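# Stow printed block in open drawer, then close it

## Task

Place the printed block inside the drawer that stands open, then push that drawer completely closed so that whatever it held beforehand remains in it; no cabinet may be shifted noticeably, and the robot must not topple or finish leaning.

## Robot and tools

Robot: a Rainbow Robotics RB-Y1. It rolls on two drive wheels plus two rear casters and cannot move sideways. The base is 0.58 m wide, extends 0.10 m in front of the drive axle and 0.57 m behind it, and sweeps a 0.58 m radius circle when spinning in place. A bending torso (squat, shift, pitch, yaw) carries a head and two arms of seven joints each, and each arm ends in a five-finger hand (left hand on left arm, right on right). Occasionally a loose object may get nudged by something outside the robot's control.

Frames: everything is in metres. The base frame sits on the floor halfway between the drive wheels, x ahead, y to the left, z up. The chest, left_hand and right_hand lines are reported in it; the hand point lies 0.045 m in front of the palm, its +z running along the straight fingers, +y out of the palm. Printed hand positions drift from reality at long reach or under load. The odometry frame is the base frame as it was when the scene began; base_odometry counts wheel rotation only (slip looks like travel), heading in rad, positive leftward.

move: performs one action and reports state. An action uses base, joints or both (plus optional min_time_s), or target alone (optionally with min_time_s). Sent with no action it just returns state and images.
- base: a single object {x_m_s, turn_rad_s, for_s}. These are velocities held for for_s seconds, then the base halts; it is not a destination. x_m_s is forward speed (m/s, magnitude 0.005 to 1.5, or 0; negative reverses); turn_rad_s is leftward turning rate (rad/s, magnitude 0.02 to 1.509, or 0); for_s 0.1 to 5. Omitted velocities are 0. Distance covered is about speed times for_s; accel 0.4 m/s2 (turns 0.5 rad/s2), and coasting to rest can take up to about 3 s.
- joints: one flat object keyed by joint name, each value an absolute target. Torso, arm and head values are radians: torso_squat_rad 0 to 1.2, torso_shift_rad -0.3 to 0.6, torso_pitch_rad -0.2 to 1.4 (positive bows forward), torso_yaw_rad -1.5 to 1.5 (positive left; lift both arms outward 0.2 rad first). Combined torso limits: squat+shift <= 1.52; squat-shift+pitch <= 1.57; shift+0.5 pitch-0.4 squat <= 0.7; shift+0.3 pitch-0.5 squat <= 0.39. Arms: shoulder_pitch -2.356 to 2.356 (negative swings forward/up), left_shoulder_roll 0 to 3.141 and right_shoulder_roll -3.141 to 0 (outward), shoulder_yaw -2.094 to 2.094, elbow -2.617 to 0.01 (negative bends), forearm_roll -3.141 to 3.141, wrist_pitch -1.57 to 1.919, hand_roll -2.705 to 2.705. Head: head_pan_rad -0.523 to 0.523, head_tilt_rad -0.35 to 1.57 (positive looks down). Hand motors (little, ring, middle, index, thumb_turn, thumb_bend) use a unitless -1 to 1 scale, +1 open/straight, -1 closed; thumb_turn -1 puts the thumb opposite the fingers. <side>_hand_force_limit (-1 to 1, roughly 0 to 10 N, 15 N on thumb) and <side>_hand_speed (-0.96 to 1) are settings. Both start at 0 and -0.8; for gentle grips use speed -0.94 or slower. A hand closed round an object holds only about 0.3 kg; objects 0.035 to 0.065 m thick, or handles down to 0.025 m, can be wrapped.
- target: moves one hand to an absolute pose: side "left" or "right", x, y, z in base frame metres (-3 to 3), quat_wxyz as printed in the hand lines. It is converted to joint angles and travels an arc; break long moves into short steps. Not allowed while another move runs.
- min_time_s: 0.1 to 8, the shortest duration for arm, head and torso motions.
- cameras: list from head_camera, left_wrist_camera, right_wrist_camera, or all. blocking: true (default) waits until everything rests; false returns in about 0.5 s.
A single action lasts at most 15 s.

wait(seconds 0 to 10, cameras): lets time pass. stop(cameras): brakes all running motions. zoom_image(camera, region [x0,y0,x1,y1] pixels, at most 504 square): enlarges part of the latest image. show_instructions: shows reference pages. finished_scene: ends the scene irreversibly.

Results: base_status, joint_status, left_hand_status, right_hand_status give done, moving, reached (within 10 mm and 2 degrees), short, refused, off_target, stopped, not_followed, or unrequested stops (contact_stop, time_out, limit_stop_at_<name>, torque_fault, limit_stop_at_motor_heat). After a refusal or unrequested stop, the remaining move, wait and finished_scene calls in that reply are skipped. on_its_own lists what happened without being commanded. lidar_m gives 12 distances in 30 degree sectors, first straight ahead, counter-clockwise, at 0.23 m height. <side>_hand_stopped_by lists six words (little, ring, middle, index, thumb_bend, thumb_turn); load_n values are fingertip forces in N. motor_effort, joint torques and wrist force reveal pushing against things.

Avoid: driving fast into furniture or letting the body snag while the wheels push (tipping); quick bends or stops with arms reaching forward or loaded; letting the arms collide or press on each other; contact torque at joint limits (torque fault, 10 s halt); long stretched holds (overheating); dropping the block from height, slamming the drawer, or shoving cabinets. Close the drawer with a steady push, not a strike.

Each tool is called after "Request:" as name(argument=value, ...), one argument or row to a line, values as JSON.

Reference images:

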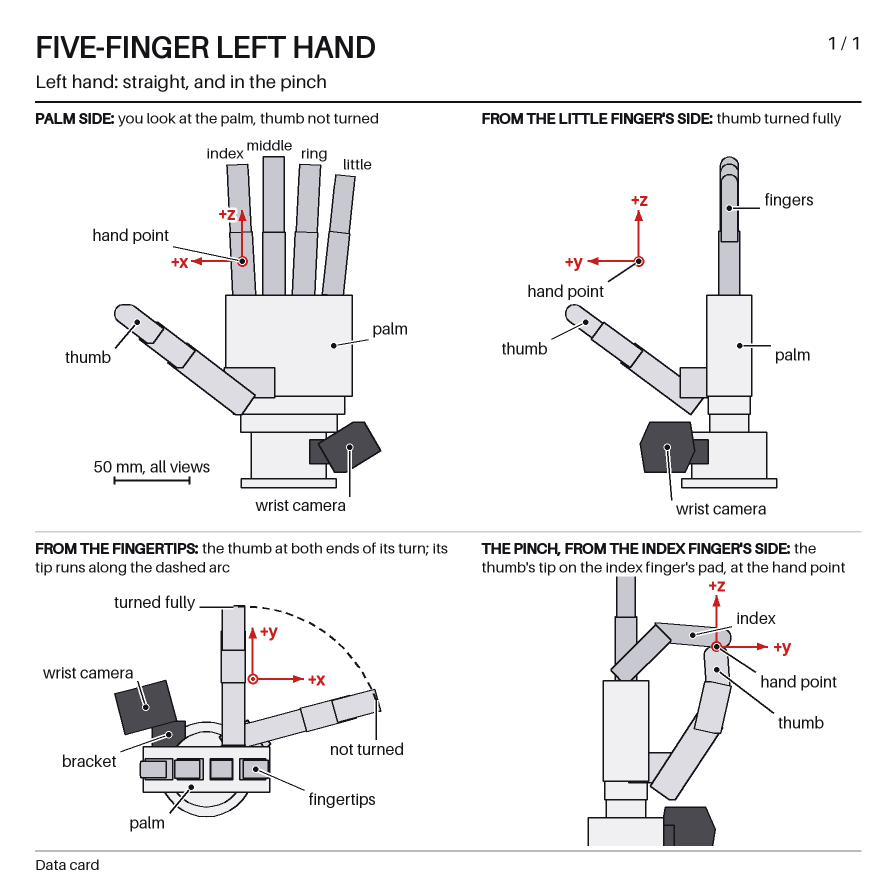

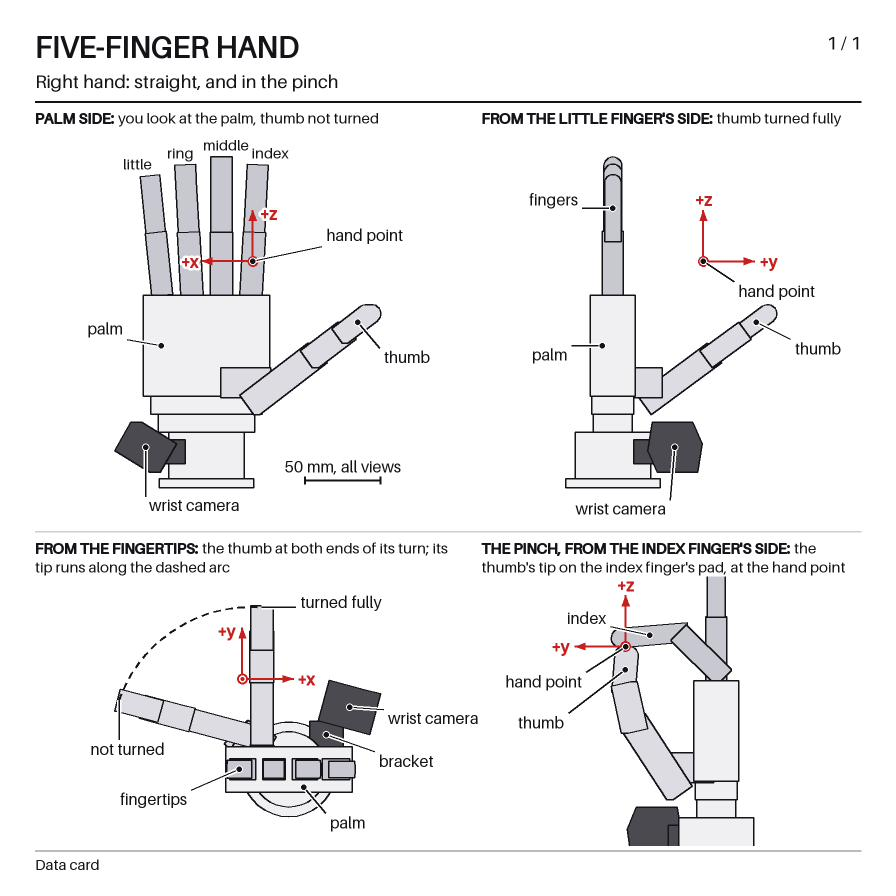

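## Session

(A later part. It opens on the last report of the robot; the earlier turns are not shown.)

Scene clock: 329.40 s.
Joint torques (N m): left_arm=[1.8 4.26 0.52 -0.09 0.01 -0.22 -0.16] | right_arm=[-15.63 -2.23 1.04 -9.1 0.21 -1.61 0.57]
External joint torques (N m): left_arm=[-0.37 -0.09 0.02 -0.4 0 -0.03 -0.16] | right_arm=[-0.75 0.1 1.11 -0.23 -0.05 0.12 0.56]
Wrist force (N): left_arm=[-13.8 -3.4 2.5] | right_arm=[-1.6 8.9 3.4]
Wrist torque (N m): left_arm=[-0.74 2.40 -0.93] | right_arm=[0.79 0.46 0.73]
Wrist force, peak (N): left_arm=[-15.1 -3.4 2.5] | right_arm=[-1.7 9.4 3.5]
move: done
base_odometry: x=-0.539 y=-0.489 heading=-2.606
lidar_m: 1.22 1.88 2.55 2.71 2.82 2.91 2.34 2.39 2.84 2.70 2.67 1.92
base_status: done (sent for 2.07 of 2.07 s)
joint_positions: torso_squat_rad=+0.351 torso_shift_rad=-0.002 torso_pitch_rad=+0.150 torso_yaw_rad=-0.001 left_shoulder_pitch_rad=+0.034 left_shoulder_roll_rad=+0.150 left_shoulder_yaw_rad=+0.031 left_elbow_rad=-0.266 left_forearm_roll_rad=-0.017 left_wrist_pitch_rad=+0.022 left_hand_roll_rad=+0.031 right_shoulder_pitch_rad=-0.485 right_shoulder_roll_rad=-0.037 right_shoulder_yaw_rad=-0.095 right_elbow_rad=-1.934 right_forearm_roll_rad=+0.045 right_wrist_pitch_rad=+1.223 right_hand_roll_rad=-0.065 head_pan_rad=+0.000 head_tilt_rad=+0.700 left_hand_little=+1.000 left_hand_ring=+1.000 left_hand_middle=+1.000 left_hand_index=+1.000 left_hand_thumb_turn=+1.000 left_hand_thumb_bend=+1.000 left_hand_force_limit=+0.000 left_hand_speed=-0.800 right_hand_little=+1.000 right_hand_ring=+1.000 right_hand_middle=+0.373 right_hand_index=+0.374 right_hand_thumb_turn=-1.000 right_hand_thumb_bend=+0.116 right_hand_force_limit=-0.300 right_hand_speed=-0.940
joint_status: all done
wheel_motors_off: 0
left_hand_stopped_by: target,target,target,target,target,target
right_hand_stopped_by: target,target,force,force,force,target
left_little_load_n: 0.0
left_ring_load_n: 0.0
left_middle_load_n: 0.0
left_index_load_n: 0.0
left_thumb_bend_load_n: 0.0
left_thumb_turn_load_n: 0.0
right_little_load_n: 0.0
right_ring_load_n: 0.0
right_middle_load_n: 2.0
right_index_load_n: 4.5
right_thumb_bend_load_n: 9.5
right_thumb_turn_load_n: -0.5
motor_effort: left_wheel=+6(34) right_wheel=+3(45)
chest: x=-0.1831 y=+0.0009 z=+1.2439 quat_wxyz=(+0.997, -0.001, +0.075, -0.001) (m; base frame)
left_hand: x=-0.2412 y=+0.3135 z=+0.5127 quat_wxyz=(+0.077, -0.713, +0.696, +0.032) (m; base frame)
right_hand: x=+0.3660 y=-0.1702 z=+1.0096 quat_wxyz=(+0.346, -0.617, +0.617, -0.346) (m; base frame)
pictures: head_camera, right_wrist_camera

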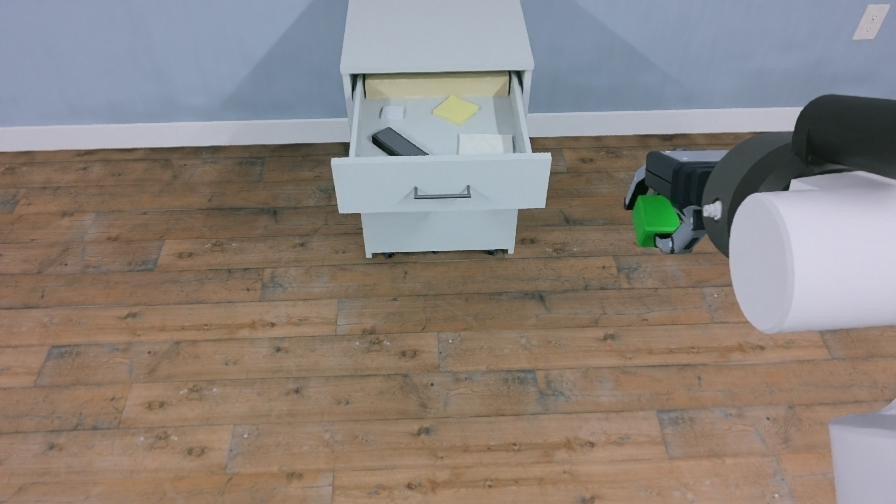

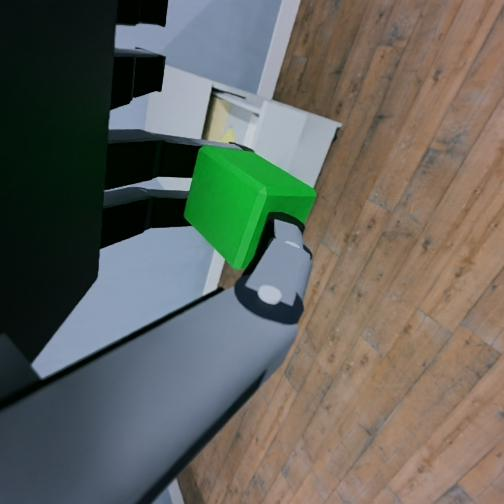

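Request:
move(
  base={"turn_rad_s": 0.05, "for_s": 0.9},
)

Request:
move(
  base={"x_m_s": 0.25, "for_s": 2.5},
  joints={"head_tilt_rad": 0.95},
  cameras=["head_camera", "right_wrist_camera"],
)

Scene clock: 348.83 s.
Joint torques (N m): left_arm=[2.23 4.33 0.27 -0.37 -0.17 -0.09 0.08] | right_arm=[-15.51 -2.21 0.94 -9 0.14 -1.55 0.67]
External joint torques (N m): left_arm=[0.06 -0.03 -0.23 -0.67 -0.18 0.11 0.08] | right_arm=[-0.63 0.13 1.01 -0.13 -0.12 0.18 0.66]
Wrist force (N): left_arm=[-13.7 -3.2 3.6] | right_arm=[-1.5 9.0 3.2]
Wrist torque (N m): left_arm=[-0.82 2.41 -0.92] | right_arm=[0.80 0.47 0.73]
Wrist force, peak (N): left_arm=[-14.8 -3.4 2.9] | right_arm=[-1.8 9.2 3.5]
move: done
base_odometry: x=-0.539 y=-0.489 heading=-2.561
lidar_m: 1.23 1.91 2.64 2.72 2.82 2.88 2.36 2.42 2.79 2.71 2.56 1.87
base_status: done (sent for 0.9 of 0.9 s)
joint_positions: torso_squat_rad=+0.351 torso_shift_rad=-0.002 torso_pitch_rad=+0.150 torso_yaw_rad=-0.001 left_shoulder_pitch_rad=+0.034 left_shoulder_roll_rad=+0.150 left_shoulder_yaw_rad=+0.031 left_elbow_rad=-0.266 left_forearm_roll_rad=-0.017 left_wrist_pitch_rad=+0.022 left_hand_roll_rad=+0.031 right_shoulder_pitch_rad=-0.485 right_shoulder_roll_rad=-0.037 right_shoulder_yaw_rad=-0.095 right_elbow_rad=-1.934 right_forearm_roll_rad=+0.045 right_wrist_pitch_rad=+1.223 right_hand_roll_rad=-0.065 head_pan_rad=+0.000 head_tilt_rad=+0.700 left_hand_little=+1.000 left_hand_ring=+1.000 left_hand_middle=+1.000 left_hand_index=+1.000 left_hand_thumb_turn=+1.000 left_hand_thumb_bend=+1.000 left_hand_force_limit=+0.000 left_hand_speed=-0.800 right_hand_little=+1.000 right_hand_ring=+1.000 right_hand_middle=+0.373 right_hand_index=+0.374 right_hand_thumb_turn=-1.000 right_hand_thumb_bend=+0.116 right_hand_force_limit=-0.300 right_hand_speed=-0.940
joint_status: not commanded
wheel_motors_off: 0
left_hand_stopped_by: target,target,target,target,target,target
right_hand_stopped_by: target,target,force,force,force,target
left_little_load_n: 0.0
left_ring_load_n: 0.0
left_middle_load_n: 0.0
left_index_load_n: 0.0
left_thumb_bend_load_n: 0.0
left_thumb_turn_load_n: 0.0
right_little_load_n: 0.0
right_ring_load_n: 0.0
right_middle_load_n: 2.0
right_index_load_n: 4.5
right_thumb_bend_load_n: 9.0
right_thumb_turn_load_n: -0.5
motor_effort: left_wheel=-1(13) right_wheel=+1(20)
chest: x=-0.1831 y=+0.0009 z=+1.2439 quat_wxyz=(+0.997, -0.001, +0.075, -0.001) (m; base frame)
left_hand: x=-0.2412 y=+0.3135 z=+0.5127 quat_wxyz=(+0.077, -0.713, +0.696, +0.032) (m; base frame)
right_hand: x=+0.3660 y=-0.1702 z=+1.0096 quat_wxyz=(+0.346, -0.617, +0.617, -0.346) (m; base frame)
pictures: none

Scene clock: 352.40 s.
Joint torques (N m): left_arm=[2.99 4.38 -0.17 0.64 -0.07 -0.31 -0.36] | right_arm=[-15.28 -2.18 1.14 -9.05 0.21 -1.62 0.66]
External joint torques (N m): left_arm=[0.82 0.02 -0.66 0.34 -0.08 -0.12 -0.35] | right_arm=[-0.41 0.15 1.21 -0.18 -0.04 0.11 0.66]
Wrist force (N): left_arm=[-13.9 -2.9 3.0] | right_arm=[-1.4 9.0 3.3]
Wrist torque (N m): left_arm=[-0.68 2.39 -0.95] | right_arm=[0.79 0.44 0.73]
Wrist force, peak (N): left_arm=[-14.8 -3.1 4.2] | right_arm=[-1.6 9.4 3.4]
move: done
base_odometry: x=-1.062 y=-0.832 heading=-2.562
lidar_m: 0.60 1.25 1.75 3.12 2.84 3.52 2.96 3.07 2.80 2.72 1.69 0.63
base_status: done (sent for 2.5 of 2.5 s)
joint_positions: torso_squat_rad=+0.351 torso_shift_rad=-0.002 torso_pitch_rad=+0.150 torso_yaw_rad=-0.001 left_shoulder_pitch_rad=+0.033 left_shoulder_roll_rad=+0.150 left_shoulder_yaw_rad=+0.031 left_elbow_rad=-0.266 left_forearm_roll_rad=-0.017 left_wrist_pitch_rad=+0.022 left_hand_roll_rad=+0.031 right_shoulder_pitch_rad=-0.485 right_shoulder_roll_rad=-0.037 right_shoulder_yaw_rad=-0.095 right_elbow_rad=-1.934 right_forearm_roll_rad=+0.045 right_wrist_pitch_rad=+1.223 right_hand_roll_rad=-0.065 head_pan_rad=+0.000 head_tilt_rad=+0.950 left_hand_little=+1.000 left_hand_ring=+1.000 left_hand_middle=+1.000 left_hand_index=+1.000 left_hand_thumb_turn=+1.000 left_hand_thumb_bend=+1.000 left_hand_force_limit=+0.000 left_hand_speed=-0.800 right_hand_little=+1.000 right_hand_ring=+1.000 right_hand_middle=+0.373 right_hand_index=+0.374 right_hand_thumb_turn=-1.000 right_hand_thumb_bend=+0.116 right_hand_force_limit=-0.300 right_hand_speed=-0.940
joint_status: all done
wheel_motors_off: 0
left_hand_stopped_by: target,target,target,target,target,target
right_hand_stopped_by: target,target,force,force,force,target
left_little_load_n: 0.0
left_ring_load_n: 0.0
left_middle_load_n: 0.0
left_index_load_n: 0.0
left_thumb_bend_load_n: 0.0
left_thumb_turn_load_n: 0.0
right_little_load_n: 0.0
right_ring_load_n: 0.0
right_middle_load_n: 2.0
right_index_load_n: 4.5
right_thumb_bend_load_n: 9.5
right_thumb_turn_load_n: -0.5
motor_effort: left_wheel=-9(24) right_wheel=+9(48)
chest: x=-0.1830 y=+0.0009 z=+1.2439 quat_wxyz=(+0.997, -0.001, +0.075, -0.001) (m; base frame)
left_hand: x=-0.2410 y=+0.3135 z=+0.5127 quat_wxyz=(+0.077, -0.713, +0.696, +0.031) (m; base frame)
right_hand: x=+0.3661 y=-0.1702 z=+1.0096 quat_wxyz=(+0.346, -0.617, +0.617, -0.346) (m; base frame)
pictures: head_camera, right_wrist_camera

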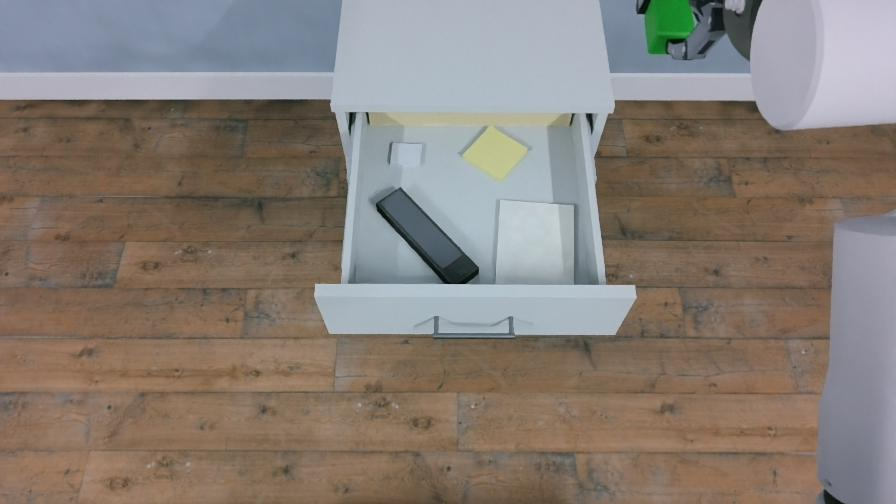

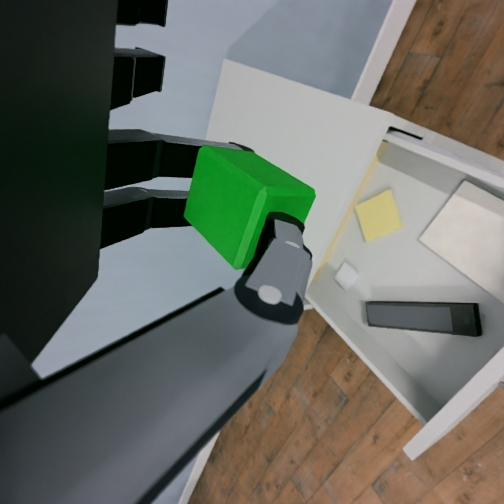

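Request:
move(
  joints={"torso_pitch_rad": 0.5, "head_tilt_rad": 0.7, "left_shoulder_roll_rad": 0.3},
  min_time_s=2.5,
)

Request:
move(
  target={"side": "right", "x": 0.38, "y": -0.05, "z": 0.87, "quat_wxyz": [0.299, -0.641, 0.641, -0.299]},
  min_time_s=2.5,
  cameras=["head_camera"],
)

Request:
move(
  joints={"torso_squat_rad": 0.7},
  min_time_s=2.5,
  cameras=["head_camera"],
)

Scene clock: 370.40 s.
Joint torques (N m): left_arm=[11.23 8.47 0.27 4.15 -0.3 0.61 0.04] | right_arm=[-10.08 -1.41 1.16 -9.62 0.19 -1.21 0.62]
External joint torques (N m): left_arm=[-0.61 1.01 -0.64 0.21 -0.29 0.07 0.05] | right_arm=[-0.5 0.02 1.15 -0.23 -0.07 0.06 0.62]
Wrist force (N): left_arm=[-13.6 -5.2 2.5] | right_arm=[-1.6 7.6 4.4]
Wrist torque (N m): left_arm=[-0.90 2.52 -0.84] | right_arm=[0.68 0.42 0.69]
Wrist force, peak (N): left_arm=[-15.0 -3.6 2.5] | right_arm=[-1.6 9.4 3.2]
move: done
base_odometry: x=-1.062 y=-0.832 heading=-2.562
lidar_m: 0.59 1.26 1.73 3.12 2.83 3.51 2.96 3.07 2.79 2.71 1.69 0.63
base_status: not commanded
joint_positions: torso_squat_rad=+0.351 torso_shift_rad=-0.002 torso_pitch_rad=+0.500 torso_yaw_rad=-0.001 left_shoulder_pitch_rad=+0.033 left_shoulder_roll_rad=+0.300 left_shoulder_yaw_rad=+0.031 left_elbow_rad=-0.266 left_forearm_roll_rad=-0.017 left_wrist_pitch_rad=+0.022 left_hand_roll_rad=+0.031 right_shoulder_pitch_rad=-0.485 right_shoulder_roll_rad=-0.036 right_shoulder_yaw_rad=-0.095 right_elbow_rad=-1.934 right_forearm_roll_rad=+0.045 right_wrist_pitch_rad=+1.223 right_hand_roll_rad=-0.065 head_pan_rad=+0.000 head_tilt_rad=+0.700 left_hand_little=+1.000 left_hand_ring=+1.000 left_hand_middle=+1.000 left_hand_index=+1.000 left_hand_thumb_turn=+1.000 left_hand_thumb_bend=+1.000 left_hand_force_limit=+0.000 left_hand_speed=-0.800 right_hand_little=+1.000 right_hand_ring=+1.000 right_hand_middle=+0.373 right_hand_index=+0.374 right_hand_thumb_turn=-1.000 right_hand_thumb_bend=+0.116 right_hand_force_limit=-0.300 right_hand_speed=-0.940
joint_status: all done
wheel_motors_off: 0
left_hand_stopped_by: target,target,target,target,target,target
right_hand_stopped_by: target,target,force,force,force,target
left_little_load_n: 0.0
left_ring_load_n: 0.0
left_middle_load_n: 0.0
left_index_load_n: 0.0
left_thumb_bend_load_n: 0.0
left_thumb_turn_load_n: 0.0
right_little_load_n: 0.0
right_ring_load_n: 0.0
right_middle_load_n: 2.0
right_index_load_n: 4.5
right_thumb_bend_load_n: 9.0
right_thumb_turn_load_n: -0.5
motor_effort: left_wheel=-11(11) right_wheel=+9(12)
chest: x=-0.0810 y=+0.0008 z=+1.2095 quat_wxyz=(+0.969, -0.001, +0.247, -0.001) (m; base frame)
left_hand: x=-0.3756 y=+0.4333 z=+0.5627 quat_wxyz=(+0.005, -0.671, +0.714, +0.202) (m; base frame)
right_hand: x=+0.3545 y=-0.1703 z=+0.8011 quat_wxyz=(+0.233, -0.667, +0.668, -0.233) (m; base frame)
pictures: none

Scene clock: 373.23 s.
Joint torques (N m): left_arm=[11.15 8.59 0.47 4.03 -0.22 0.71 -0.08] | right_arm=[-11.96 3.96 1.85 -9.83 1.18 -1.08 -0.11]
External joint torques (N m): left_arm=[-0.69 1.13 -0.43 0.09 -0.21 0.17 -0.07] | right_arm=[-1.42 1.12 1.46 -0.65 0.4 0.33 -0.11]
Wrist force (N): left_arm=[-13.4 -5.4 3.0] | right_arm=[-1.8 8.8 3.5]
Wrist torque (N m): left_arm=[-0.90 2.43 -0.84] | right_arm=[0.84 0.50 0.48]
Wrist force, peak (N): left_arm=[-14.2 -5.7 2.9] | right_arm=[-1.8 8.7 3.9]
move: done
base_odometry: x=-1.062 y=-0.832 heading=-2.562
lidar_m: 0.59 1.26 1.73 3.12 2.84 3.54 2.97 3.07 2.81 2.71 1.70 0.62
base_status: not commanded
joint_positions: torso_squat_rad=+0.351 torso_shift_rad=-0.002 torso_pitch_rad=+0.500 torso_yaw_rad=-0.001 left_shoulder_pitch_rad=+0.033 left_shoulder_roll_rad=+0.300 left_shoulder_yaw_rad=+0.031 left_elbow_rad=-0.266 left_forearm_roll_rad=-0.017 left_wrist_pitch_rad=+0.022 left_hand_roll_rad=+0.031 right_shoulder_pitch_rad=-0.560 right_shoulder_roll_rad=+0.000 right_shoulder_yaw_rad=+0.302 right_elbow_rad=-1.997 right_forearm_roll_rad=+0.409 right_wrist_pitch_rad=+1.246 right_hand_roll_rad=-0.440 head_pan_rad=+0.000 head_tilt_rad=+0.700 left_hand_little=+1.000 left_hand_ring=+1.000 left_hand_middle=+1.000 left_hand_index=+1.000 left_hand_thumb_turn=+1.000 left_hand_thumb_bend=+1.000 left_hand_force_limit=+0.000 left_hand_speed=-0.800 right_hand_little=+1.000 right_hand_ring=+1.000 right_hand_middle=+0.373 right_hand_index=+0.374 right_hand_thumb_turn=-1.000 right_hand_thumb_bend=+0.116 right_hand_force_limit=-0.300 right_hand_speed=-0.940
joint_status: all done
wheel_motors_off: 0
left_hand_stopped_by: target,target,target,target,target,target
right_hand_stopped_by: target,target,force,force,force,target
left_little_load_n: 0.0
left_ring_load_n: 0.0
left_middle_load_n: 0.0
left_index_load_n: 0.0
left_thumb_bend_load_n: 0.0
left_thumb_turn_load_n: 0.0
right_little_load_n: 0.0
right_ring_load_n: 0.0
right_middle_load_n: 2.0
right_index_load_n: 4.5
right_thumb_bend_load_n: 9.5
right_thumb_turn_load_n: -0.5
motor_effort: left_wheel=-9(11) right_wheel=+8(13)
chest: x=-0.0810 y=+0.0008 z=+1.2095 quat_wxyz=(+0.969, -0.001, +0.247, -0.001) (m; base frame)
left_hand: x=-0.3756 y=+0.4333 z=+0.5627 quat_wxyz=(+0.005, -0.671, +0.714, +0.202) (m; base frame)
right_hand: x=+0.3800 y=-0.0504 z=+0.8698 quat_wxyz=(+0.299, -0.641, +0.641, -0.299) (m; base frame)
right_hand_status: reached (checked arc, planned for 2.5 s): 0 mm and 0.0 deg off.
pictures: head_camera

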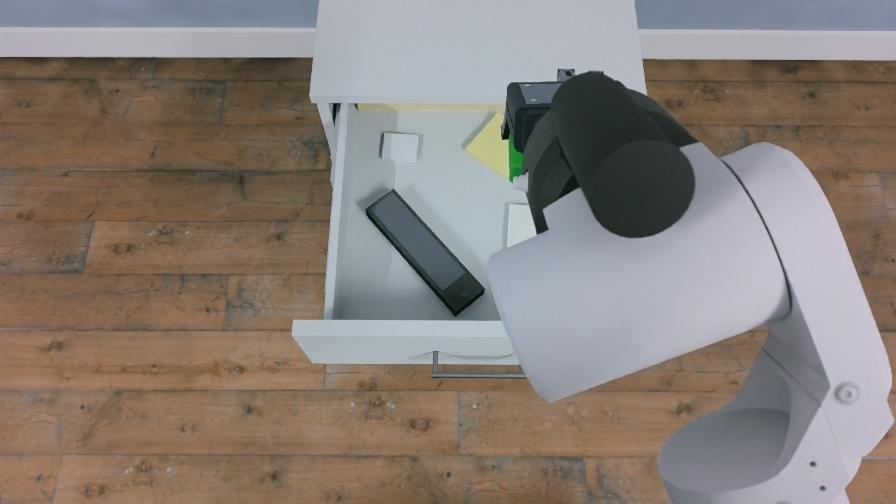

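Scene clock: 376.03 s.
Joint torques (N m): left_arm=[10.99 7.59 0.61 4.08 -0.19 0.43 -0.17] | right_arm=[-11.64 3.86 1.92 -9.78 1.14 -1.14 0]
External joint torques (N m): left_arm=[-0.85 0.12 -0.3 0.15 -0.17 -0.11 -0.16] | right_arm=[-1.1 1.02 1.53 -0.6 0.37 0.27 0]
Wrist force (N): left_arm=[-14.0 -5.1 2.6] | right_arm=[-1.3 8.8 3.9]
Wrist torque (N m): left_arm=[-0.85 2.51 -0.86] | right_arm=[0.82 0.42 0.51]
Wrist force, peak (N): left_arm=[-14.5 -5.1 2.6] | right_arm=[-1.5 9.0 4.1]
move: done
base_odometry: x=-1.062 y=-0.832 heading=-2.562
lidar_m: 0.60 1.25 1.75 2.68 2.84 3.53 2.97 3.06 2.81 2.72 1.68 0.63
base_status: not commanded
joint_positions: torso_squat_rad=+0.700 torso_shift_rad=-0.002 torso_pitch_rad=+0.500 torso_yaw_rad=-0.001 left_shoulder_pitch_rad=+0.033 left_shoulder_roll_rad=+0.300 left_shoulder_yaw_rad=+0.031 left_elbow_rad=-0.266 left_forearm_roll_rad=-0.017 left_wrist_pitch_rad=+0.022 left_hand_roll_rad=+0.031 right_shoulder_pitch_rad=-0.560 right_shoulder_roll_rad=+0.000 right_shoulder_yaw_rad=+0.302 right_elbow_rad=-1.997 right_forearm_roll_rad=+0.409 right_wrist_pitch_rad=+1.246 right_hand_roll_rad=-0.440 head_pan_rad=+0.000 head_tilt_rad=+0.700 left_hand_little=+1.000 left_hand_ring=+1.000 left_hand_middle=+1.000 left_hand_index=+1.000 left_hand_thumb_turn=+1.000 left_hand_thumb_bend=+1.000 left_hand_force_limit=+0.000 left_hand_speed=-0.800 right_hand_little=+1.000 right_hand_ring=+1.000 right_hand_middle=+0.373 right_hand_index=+0.374 right_hand_thumb_turn=-1.000 right_hand_thumb_bend=+0.116 right_hand_force_limit=-0.300 right_hand_speed=-0.940
joint_status: all done
wheel_motors_off: 0
left_hand_stopped_by: target,target,target,target,target,target
right_hand_stopped_by: target,target,force,force,force,target
left_little_load_n: 0.0
left_ring_load_n: 0.0
left_middle_load_n: 0.0
left_index_load_n: 0.0
left_thumb_bend_load_n: 0.0
left_thumb_turn_load_n: 0.0
right_little_load_n: 0.0
right_ring_load_n: 0.0
right_middle_load_n: 2.0
right_index_load_n: 4.5
right_thumb_bend_load_n: 9.5
right_thumb_turn_load_n: -0.5
motor_effort: left_wheel=-10(11) right_wheel=+9(13)
chest: x=-0.0808 y=+0.0007 z=+1.0874 quat_wxyz=(+0.969, -0.001, +0.247, -0.001) (m; base frame)
left_hand: x=-0.3754 y=+0.4332 z=+0.4407 quat_wxyz=(+0.005, -0.671, +0.714, +0.202) (m; base frame)
right_hand: x=+0.3802 y=-0.0505 z=+0.7478 quat_wxyz=(+0.299, -0.641, +0.641, -0.299) (m; base frame)
pictures: head_camera

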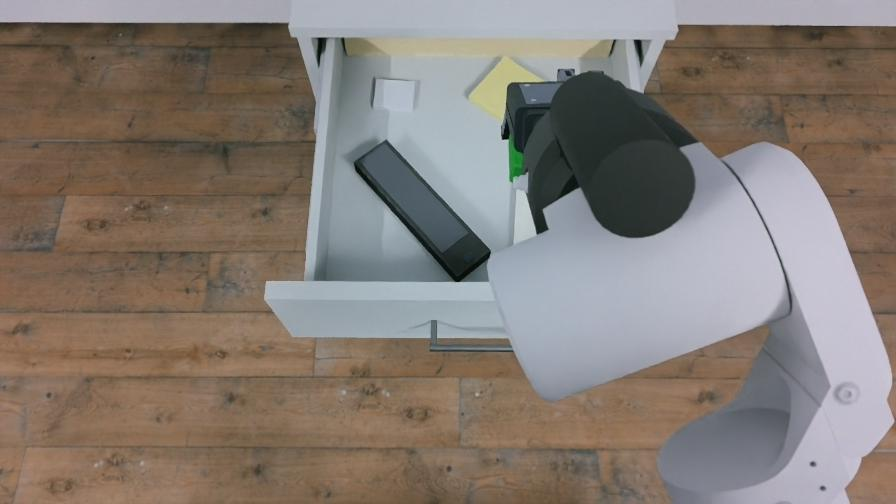

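Request:
move(
  base={"x_m_s": 0.1, "for_s": 1.3},
)

Request:
move(
  target={"side": "right", "x": 0.39, "y": 0.003, "z": 0.65, "quat_wxyz": [0.299, -0.641, 0.641, -0.299]},
  min_time_s=2.5,
  cameras=["head_camera", "right_wrist_camera"],
)

Scene clock: 395.00 s.
Joint torques (N m): left_arm=[11.5 7.7 0.72 4.49 -0.22 0.52 -0.06] | right_arm=[-10.92 3.58 1.86 -9.61 1.1 -1.23 -0.1]
External joint torques (N m): left_arm=[-0.34 0.23 -0.18 0.55 -0.2 -0.02 -0.06] | right_arm=[-0.38 0.74 1.47 -0.44 0.32 0.18 -0.1]
Wrist force (N): left_arm=[-13.6 -5.0 2.7] | right_arm=[-1.7 8.7 3.9]
Wrist torque (N m): left_arm=[-0.84 2.45 -0.80] | right_arm=[0.79 0.48 0.47]
Wrist force, peak (N): left_arm=[-14.4 -4.9 2.9] | right_arm=[-1.7 9.0 3.8]
move: done
base_odometry: x=-1.170 y=-0.903 heading=-2.563
lidar_m: 0.47 0.49 1.54 3.11 2.87 3.48 3.09 3.20 2.80 2.71 1.49 0.49
base_status: done (sent for 1.3 of 1.3 s)
joint_positions: torso_squat_rad=+0.700 torso_shift_rad=-0.002 torso_pitch_rad=+0.500 torso_yaw_rad=-0.001 left_shoulder_pitch_rad=+0.033 left_shoulder_roll_rad=+0.300 left_shoulder_yaw_rad=+0.031 left_elbow_rad=-0.266 left_forearm_roll_rad=-0.017 left_wrist_pitch_rad=+0.022 left_hand_roll_rad=+0.031 right_shoulder_pitch_rad=-0.560 right_shoulder_roll_rad=+0.000 right_shoulder_yaw_rad=+0.302 right_elbow_rad=-1.997 right_forearm_roll_rad=+0.409 right_wrist_pitch_rad=+1.246 right_hand_roll_rad=-0.440 head_pan_rad=+0.000 head_tilt_rad=+0.700 left_hand_little=+1.000 left_hand_ring=+1.000 left_hand_middle=+1.000 left_hand_index=+1.000 left_hand_thumb_turn=+1.000 left_hand_thumb_bend=+1.000 left_hand_force_limit=+0.000 left_hand_speed=-0.800 right_hand_little=+1.000 right_hand_ring=+1.000 right_hand_middle=+0.373 right_hand_index=+0.374 right_hand_thumb_turn=-1.000 right_hand_thumb_bend=+0.116 right_hand_force_limit=-0.300 right_hand_speed=-0.940
joint_status: not commanded
wheel_motors_off: 0
left_hand_stopped_by: target,target,target,target,target,target
right_hand_stopped_by: target,target,force,force,force,target
left_little_load_n: 0.0
left_ring_load_n: 0.0
left_middle_load_n: 0.0
left_index_load_n: 0.0
left_thumb_bend_load_n: 0.0
left_thumb_turn_load_n: 0.0
right_little_load_n: 0.0
right_ring_load_n: 0.0
right_middle_load_n: 2.0
right_index_load_n: 4.5
right_thumb_bend_load_n: 9.0
right_thumb_turn_load_n: -1.0
motor_effort: left_wheel=-9(16) right_wheel=+12(37)
chest: x=-0.0807 y=+0.0007 z=+1.0874 quat_wxyz=(+0.969, -0.001, +0.247, -0.001) (m; base frame)
left_hand: x=-0.3754 y=+0.4332 z=+0.4407 quat_wxyz=(+0.005, -0.671, +0.714, +0.202) (m; base frame)
right_hand: x=+0.3803 y=-0.0504 z=+0.7478 quat_wxyz=(+0.299, -0.641, +0.641, -0.299) (m; base frame)
pictures: none

Scene clock: 397.83 s.
Joint torques (N m): left_arm=[10.79 7.48 0.27 4.63 -0.26 0.74 -0.06] | right_arm=[-13.35 4.89 1.73 -8.91 1.45 -1.23 -0.09]
External joint torques (N m): left_arm=[-1.05 0.02 -0.64 0.69 -0.25 0.21 -0.05] | right_arm=[-1.56 0.68 1.7 0.56 0.38 -0.16 -0.1]
Wrist force (N): left_arm=[-13.8 -4.8 2.5] | right_arm=[-1.6 8.7 3.8]
Wrist torque (N m): left_arm=[-0.79 2.48 -0.85] | right_arm=[0.77 0.47 0.50]
Wrist force, peak (N): left_arm=[-14.2 -5.0 2.9] | right_arm=[-1.5 8.9 4.3]
move: done
base_odometry: x=-1.170 y=-0.903 heading=-2.563
lidar_m: 0.46 0.49 1.53 3.12 2.88 3.49 3.09 3.21 2.80 2.71 1.50 0.49
base_status: not commanded
joint_positions: torso_squat_rad=+0.700 torso_shift_rad=-0.002 torso_pitch_rad=+0.500 torso_yaw_rad=-0.001 left_shoulder_pitch_rad=+0.033 left_shoulder_roll_rad=+0.300 left_shoulder_yaw_rad=+0.031 left_elbow_rad=-0.266 left_forearm_roll_rad=-0.017 left_wrist_pitch_rad=+0.022 left_hand_roll_rad=+0.031 right_shoulder_pitch_rad=-0.648 right_shoulder_roll_rad=+0.000 right_shoulder_yaw_rad=+0.435 right_elbow_rad=-1.515 right_forearm_roll_rad=+0.582 right_wrist_pitch_rad=+0.967 right_hand_roll_rad=-0.818 head_pan_rad=+0.000 head_tilt_rad=+0.700 left_hand_little=+1.000 left_hand_ring=+1.000 left_hand_middle=+1.000 left_hand_index=+1.000 left_hand_thumb_turn=+1.000 left_hand_thumb_bend=+1.000 left_hand_force_limit=+0.000 left_hand_speed=-0.800 right_hand_little=+1.000 right_hand_ring=+1.000 right_hand_middle=+0.373 right_hand_index=+0.374 right_hand_thumb_turn=-1.000 right_hand_thumb_bend=+0.116 right_hand_force_limit=-0.300 right_hand_speed=-0.940
joint_status: all done
wheel_motors_off: 0
left_hand_stopped_by: target,target,target,target,target,target
right_hand_stopped_by: target,target,force,force,force,target
left_little_load_n: 0.0
left_ring_load_n: 0.0
left_middle_load_n: 0.0
left_index_load_n: 0.0
left_thumb_bend_load_n: 0.0
left_thumb_turn_load_n: 0.0
right_little_load_n: 0.0
right_ring_load_n: 0.0
right_middle_load_n: 2.0
right_index_load_n: 4.5
right_thumb_bend_load_n: 9.0
right_thumb_turn_load_n: -0.5
motor_effort: left_wheel=-10(12) right_wheel=+11(13)
chest: x=-0.0807 y=+0.0007 z=+1.0874 quat_wxyz=(+0.969, -0.001, +0.247, -0.001) (m; base frame)
left_hand: x=-0.3754 y=+0.4332 z=+0.4407 quat_wxyz=(+0.005, -0.671, +0.714, +0.202) (m; base frame)
right_hand: x=+0.3899 y=+0.0025 z=+0.6500 quat_wxyz=(+0.299, -0.641, +0.641, -0.299) (m; base frame)
right_hand_status: reached (checked arc, planned for 2.5 s): 0 mm and 0.0 deg off.
pictures: head_camera, right_wrist_camera

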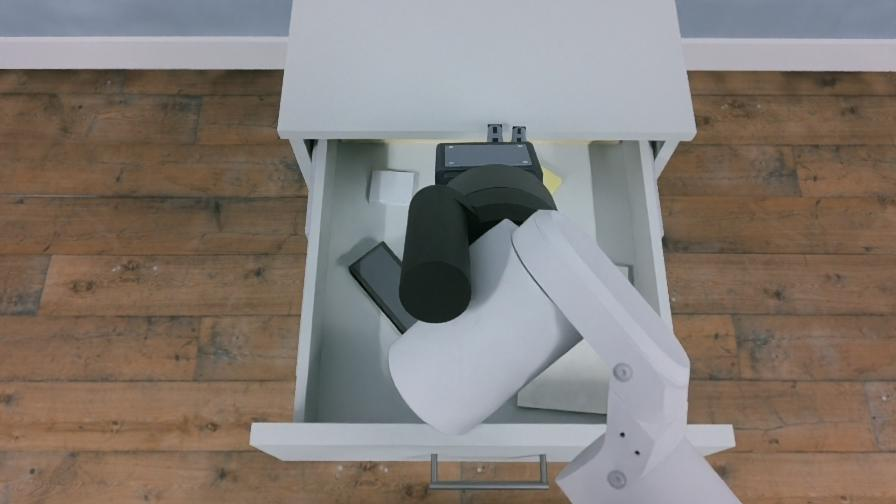

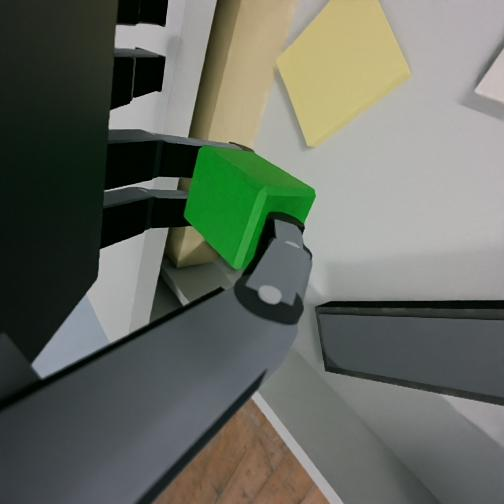

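Request:
move(
  target={"side": "right", "x": 0.375, "y": 0.003, "z": 0.58, "quat_wxyz": [0.299, -0.641, 0.641, -0.299]},
  min_time_s=2.5,
  cameras=["head_camera", "right_wrist_camera"],
)

Scene clock: 406.30 s.
Joint torques (N m): left_arm=[11.28 7.72 0.92 4.21 -0.37 0.56 -0.06] | right_arm=[-13.03 4.66 1.47 -8.3 1.45 -0.94 -0.15]
External joint torques (N m): left_arm=[-0.56 0.25 0.02 0.28 -0.36 0.03 -0.05] | right_arm=[-1.68 0.36 1.51 0.65 0.4 -0.19 -0.16]
Wrist force (N): left_arm=[-13.7 -5.1 2.6] | right_arm=[-1.4 8.5 3.8]
Wrist torque (N m): left_arm=[-0.83 2.48 -0.85] | right_arm=[0.75 0.48 0.50]
Wrist force, peak (N): left_arm=[-14.1 -5.5 2.8] | right_arm=[-1.4 9.1 4.0]
move: done
base_odometry: x=-1.170 y=-0.903 heading=-2.563
lidar_m: 0.46 0.49 1.54 3.11 2.88 3.48 3.07 3.20 2.82 2.72 1.51 0.50
base_status: not commanded
joint_positions: torso_squat_rad=+0.700 torso_shift_rad=-0.002 torso_pitch_rad=+0.500 torso_yaw_rad=-0.001 left_shoulder_pitch_rad=+0.033 left_shoulder_roll_rad=+0.300 left_shoulder_yaw_rad=+0.031 left_elbow_rad=-0.266 left_forearm_roll_rad=-0.017 left_wrist_pitch_rad=+0.022 left_hand_roll_rad=+0.031 right_shoulder_pitch_rad=-0.655 right_shoulder_roll_rad=+0.000 right_shoulder_yaw_rad=+0.473 right_elbow_rad=-1.233 right_forearm_roll_rad=+0.739 right_wrist_pitch_rad=+0.771 right_hand_roll_rad=-1.078 head_pan_rad=+0.000 head_tilt_rad=+0.700 left_hand_little=+1.000 left_hand_ring=+1.000 left_hand_middle=+1.000 left_hand_index=+1.000 left_hand_thumb_turn=+1.000 left_hand_thumb_bend=+1.000 left_hand_force_limit=+0.000 left_hand_speed=-0.800 right_hand_little=+1.000 right_hand_ring=+1.000 right_hand_middle=+0.373 right_hand_index=+0.374 right_hand_thumb_turn=-1.000 right_hand_thumb_bend=+0.116 right_hand_force_limit=-0.300 right_hand_speed=-0.940
joint_status: all done
wheel_motors_off: 0
left_hand_stopped_by: target,target,target,target,target,target
right_hand_stopped_by: target,target,force,force,force,target
left_little_load_n: -0.5
left_ring_load_n: 0.0
left_middle_load_n: 0.0
left_index_load_n: 0.0
left_thumb_bend_load_n: 0.0
left_thumb_turn_load_n: 0.0
right_little_load_n: 0.0
right_ring_load_n: 0.0
right_middle_load_n: 2.0
right_index_load_n: 4.5
right_thumb_bend_load_n: 9.5
right_thumb_turn_load_n: -0.5
motor_effort: left_wheel=-10(12) right_wheel=+11(14)
chest: x=-0.0807 y=+0.0007 z=+1.0874 quat_wxyz=(+0.969, -0.001, +0.247, -0.001) (m; base frame)
left_hand: x=-0.3754 y=+0.4332 z=+0.4407 quat_wxyz=(+0.005, -0.671, +0.714, +0.202) (m; base frame)
right_hand: x=+0.3748 y=+0.0024 z=+0.5803 quat_wxyz=(+0.299, -0.641, +0.641, -0.298) (m; base frame)
right_hand_status: reached (checked arc, planned for 2.5 s): 1 mm and 0.1 deg off.
pictures: head_camera, right_wrist_camera

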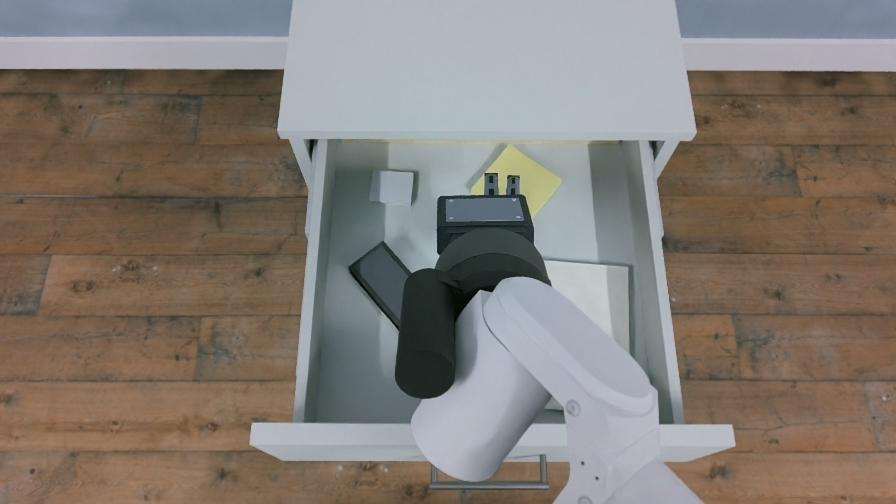

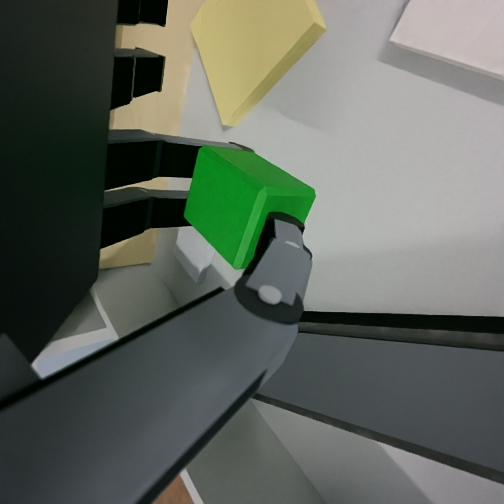

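Request:
move(
  target={"side": "right", "x": 0.38, "y": -0.013, "z": 0.55, "quat_wxyz": [0.299, -0.641, 0.641, -0.299]},
  min_time_s=2,
  cameras=["head_camera", "right_wrist_camera"],
)

Scene clock: 415.93 s.
Joint torques (N m): left_arm=[11.34 7.29 0.43 4.2 0.06 0.76 0.02] | right_arm=[-13.45 1.93 -2.03 -7.87 1.41 -0.8 -0.1]
External joint torques (N m): left_arm=[-0.5 -0.17 -0.47 0.26 0.07 0.23 0.03] | right_arm=[-1.68 -1.56 -1.76 0.62 0.44 -0.24 -0.11]
Wrist force (N): left_arm=[-13.5 -4.8 2.0] | right_arm=[-1.4 8.3 3.7]
Wrist torque (N m): left_arm=[-0.76 2.40 -0.83] | right_arm=[0.75 0.48 0.51]
Wrist force, peak (N): left_arm=[-14.5 -5.5 2.2] | right_arm=[-1.7 8.8 4.1]
move: done
base_odometry: x=-1.170 y=-0.903 heading=-2.563
lidar_m: 0.47 0.49 1.55 3.12 2.88 3.49 3.09 3.21 2.81 2.71 1.50 0.49
base_status: not commanded
joint_positions: torso_squat_rad=+0.700 torso_shift_rad=-0.002 torso_pitch_rad=+0.500 torso_yaw_rad=-0.001 left_shoulder_pitch_rad=+0.033 left_shoulder_roll_rad=+0.300 left_shoulder_yaw_rad=+0.031 left_elbow_rad=-0.266 left_forearm_roll_rad=-0.017 left_wrist_pitch_rad=+0.022 left_hand_roll_rad=+0.031 right_shoulder_pitch_rad=-0.700 right_shoulder_roll_rad=-0.014 right_shoulder_yaw_rad=+0.456 right_elbow_rad=-1.063 right_forearm_roll_rad=+0.814 right_wrist_pitch_rad=+0.661 right_hand_roll_rad=-1.212 head_pan_rad=+0.000 head_tilt_rad=+0.700 left_hand_little=+1.000 left_hand_ring=+1.000 left_hand_middle=+1.000 left_hand_index=+1.000 left_hand_thumb_turn=+1.000 left_hand_thumb_bend=+1.000 left_hand_force_limit=+0.000 left_hand_speed=-0.800 right_hand_little=+1.000 right_hand_ring=+1.000 right_hand_middle=+0.373 right_hand_index=+0.374 right_hand_thumb_turn=-1.000 right_hand_thumb_bend=+0.116 right_hand_force_limit=-0.300 right_hand_speed=-0.940
joint_status: all done
wheel_motors_off: 0
left_hand_stopped_by: target,target,target,target,target,target
right_hand_stopped_by: target,target,force,force,force,target
left_little_load_n: 0.0
left_ring_load_n: 0.0
left_middle_load_n: 0.0
left_index_load_n: 0.0
left_thumb_bend_load_n: 0.0
left_thumb_turn_load_n: 0.0
right_little_load_n: 0.0
right_ring_load_n: 0.0
right_middle_load_n: 2.0
right_index_load_n: 4.5
right_thumb_bend_load_n: 9.0
right_thumb_turn_load_n: -0.5
motor_effort: left_wheel=-9(12) right_wheel=+8(14)
chest: x=-0.0807 y=+0.0007 z=+1.0874 quat_wxyz=(+0.969, -0.001, +0.247, -0.001) (m; base frame)
left_hand: x=-0.3754 y=+0.4332 z=+0.4407 quat_wxyz=(+0.005, -0.671, +0.714, +0.202) (m; base frame)
right_hand: x=+0.3797 y=-0.0127 z=+0.5500 quat_wxyz=(+0.299, -0.641, +0.641, -0.298) (m; base frame)
right_hand_status: reached (checked arc, planned for 2.0 s): 0 mm and 0.1 deg off.
pictures: head_camera, right_wrist_camera

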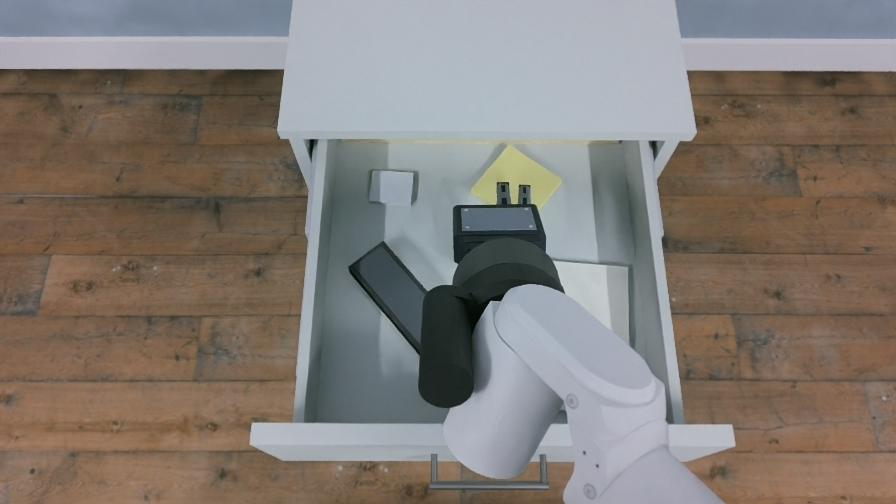

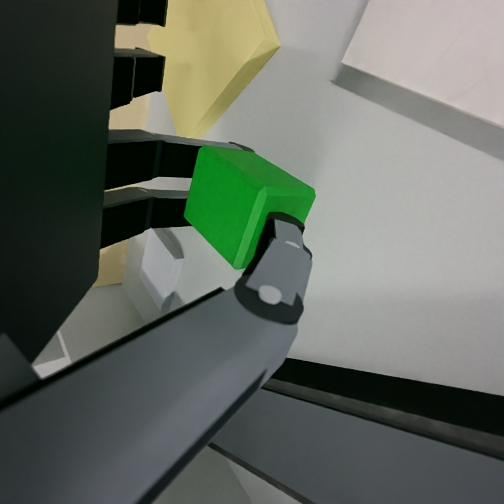

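Request:
move(
  target={"side": "right", "x": 0.38, "y": -0.011, "z": 0.537, "quat_wxyz": [0.299, -0.641, 0.641, -0.299]},
  min_time_s=1.5,
  cameras=["right_wrist_camera"],
)

Request:
zoom_image(
  camera="right_wrist_camera",
  region=[90, 90, 390, 390],
)

Scene clock: 423.37 s.
Joint torques (N m): left_arm=[11.54 8.26 0.51 4.14 -0.27 0.63 -0.25] | right_arm=[-0.19 7.71 0.75 3.22 -3.47 -1.36 -0.29]
External joint torques (N m): left_arm=[-0.26 0.79 -0.39 0.21 -0.25 0.1 -0.24] | right_arm=[11.98 4.24 1.01 11.44 -4.42 -0.93 -0.29]
Wrist force (N): left_arm=[-13.8 -4.3 2.4] | right_arm=[8.1 -17.6 -22.6]
Wrist torque (N m): left_arm=[-0.69 2.47 -0.92] | right_arm=[2.18 1.60 0.05]
Wrist force, peak (N): left_arm=[-14.1 -5.4 2.8] | right_arm=[3.2 -22.1 -27.0]
move: done
base_odometry: x=-1.170 y=-0.903 heading=-2.563
lidar_m: 0.47 0.48 1.56 3.12 2.87 3.48 3.06 3.21 2.81 2.71 1.51 0.48
base_status: not commanded
joint_positions: torso_squat_rad=+0.700 torso_shift_rad=-0.003 torso_pitch_rad=+0.499 torso_yaw_rad=-0.001 left_shoulder_pitch_rad=+0.033 left_shoulder_roll_rad=+0.300 left_shoulder_yaw_rad=+0.031 left_elbow_rad=-0.266 left_forearm_roll_rad=-0.017 left_wrist_pitch_rad=+0.022 left_hand_roll_rad=+0.031 right_shoulder_pitch_rad=-0.739 right_shoulder_roll_rad=-0.001 right_shoulder_yaw_rad=+0.455 right_elbow_rad=-0.960 right_forearm_roll_rad=+0.883 right_wrist_pitch_rad=+0.622 right_hand_roll_rad=-1.307 head_pan_rad=+0.000 head_tilt_rad=+0.700 left_hand_little=+1.000 left_hand_ring=+1.000 left_hand_middle=+1.000 left_hand_index=+1.000 left_hand_thumb_turn=+1.000 left_hand_thumb_bend=+1.000 left_hand_force_limit=+0.000 left_hand_speed=-0.800 right_hand_little=+1.000 right_hand_ring=+1.000 right_hand_middle=+0.373 right_hand_index=+0.374 right_hand_thumb_turn=-1.000 right_hand_thumb_bend=+0.116 right_hand_force_limit=-0.300 right_hand_speed=-0.940
joint_status: all done
wheel_motors_off: 0
left_hand_stopped_by: target,target,target,target,target,target
right_hand_stopped_by: target,target,force,force,force,target
left_little_load_n: 0.0
left_ring_load_n: 0.0
left_middle_load_n: 0.0
left_index_load_n: 0.0
left_thumb_bend_load_n: 0.0
left_thumb_turn_load_n: 0.0
right_little_load_n: 0.0
right_ring_load_n: 0.0
right_middle_load_n: 3.0
right_index_load_n: 5.0
right_thumb_bend_load_n: 9.0
right_thumb_turn_load_n: -1.0
motor_effort: left_wheel=-9(13) right_wheel=+10(14)
chest: x=-0.0814 y=+0.0007 z=+1.0876 quat_wxyz=(+0.969, -0.001, +0.247, -0.001) (m; base frame)
left_hand: x=-0.3750 y=+0.4332 z=+0.4404 quat_wxyz=(+0.006, -0.671, +0.714, +0.201) (m; base frame)
right_hand: x=+0.3826 y=-0.0108 z=+0.5404 quat_wxyz=(+0.301, -0.640, +0.639, -0.300) (m; base frame)
right_hand_status: reached (checked arc, planned for 1.5 s): 4 mm and 0.4 deg off.
pictures: right_wrist_camera

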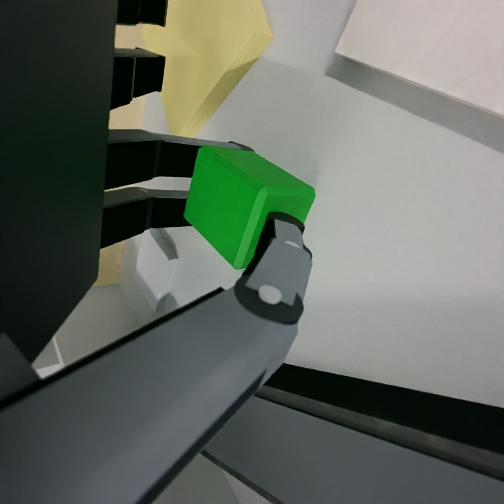

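Scaled by 1.680.

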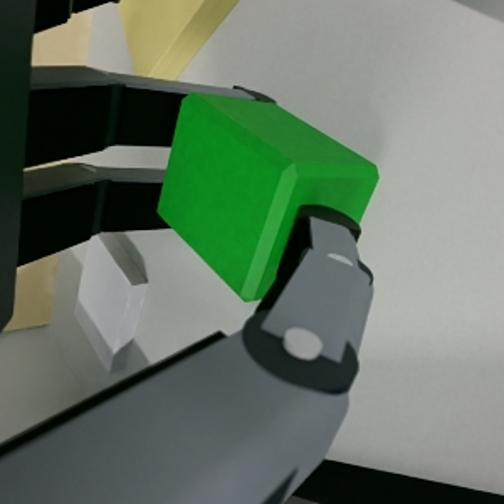

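Request:
move(
  target={"side": "right", "x": 0.38, "y": -0.011, "z": 0.544, "quat_wxyz": [0.299, -0.641, 0.641, -0.299]},
  min_time_s=1,
  cameras=[],
)

Scene clock: 429.67 s.
Joint torques (N m): left_arm=[10.88 7.02 0.84 4.27 -0.22 0.51 -0.07] | right_arm=[-7.71 1.41 1.46 -6.16 -0.06 0.36 0.73]
External joint torques (N m): left_arm=[-0.96 -0.44 -0.06 0.34 -0.21 -0.02 -0.06] | right_arm=[4.28 -2.15 1.7 2.16 -1.02 0.84 0.72]
Wrist force (N): left_arm=[-12.8 -5.7 2.6] | right_arm=[-2.6 2.9 2.2]
Wrist torque (N m): left_arm=[-0.94 2.28 -0.78] | right_arm=[1.07 0.52 0.58]
Wrist force, peak (N): left_arm=[-14.5 -5.0 2.9] | right_arm=[8.2 -17.8 -23.3]
move: done
base_odometry: x=-1.170 y=-0.903 heading=-2.563
lidar_m: 0.46 0.49 1.54 3.12 2.87 3.48 3.10 3.21 2.80 2.72 1.51 0.49
base_status: not commanded
joint_positions: torso_squat_rad=+0.700 torso_shift_rad=-0.002 torso_pitch_rad=+0.500 torso_yaw_rad=-0.001 left_shoulder_pitch_rad=+0.033 left_shoulder_roll_rad=+0.300 left_shoulder_yaw_rad=+0.031 left_elbow_rad=-0.266 left_forearm_roll_rad=-0.017 left_wrist_pitch_rad=+0.022 left_hand_roll_rad=+0.031 right_shoulder_pitch_rad=-0.724 right_shoulder_roll_rad=-0.004 right_shoulder_yaw_rad=+0.456 right_elbow_rad=-0.999 right_forearm_roll_rad=+0.856 right_wrist_pitch_rad=+0.641 right_hand_roll_rad=-1.270 head_pan_rad=+0.000 head_tilt_rad=+0.700 left_hand_little=+1.000 left_hand_ring=+1.000 left_hand_middle=+1.000 left_hand_index=+1.000 left_hand_thumb_turn=+1.000 left_hand_thumb_bend=+1.000 left_hand_force_limit=+0.000 left_hand_speed=-0.800 right_hand_little=+1.000 right_hand_ring=+1.000 right_hand_middle=+0.373 right_hand_index=+0.374 right_hand_thumb_turn=-1.000 right_hand_thumb_bend=+0.116 right_hand_force_limit=-0.300 right_hand_speed=-0.940
joint_status: all done
wheel_motors_off: 0
left_hand_stopped_by: target,target,target,target,target,target
right_hand_stopped_by: target,target,force,force,force,target
left_little_load_n: 0.0
left_ring_load_n: 0.0
left_middle_load_n: 0.0
left_index_load_n: 0.0
left_thumb_bend_load_n: 0.0
left_thumb_turn_load_n: 0.0
right_little_load_n: 0.0
right_ring_load_n: 0.0
right_middle_load_n: 6.0
right_index_load_n: 5.5
right_thumb_bend_load_n: 8.0
right_thumb_turn_load_n: -1.0
motor_effort: left_wheel=-11(12) right_wheel=+10(15)
chest: x=-0.0809 y=+0.0007 z=+1.0875 quat_wxyz=(+0.969, -0.001, +0.247, -0.001) (m; base frame)
left_hand: x=-0.3753 y=+0.4332 z=+0.4406 quat_wxyz=(+0.005, -0.671, +0.714, +0.202) (m; base frame)
right_hand: x=+0.3808 y=-0.0101 z=+0.5437 quat_wxyz=(+0.300, -0.640, +0.641, -0.299) (m; base frame)
right_hand_status: reached (checked arc, planned for 1.0 s): 1 mm and 0.1 deg off.
pictures: none
No camera images: "cameras" was empty.


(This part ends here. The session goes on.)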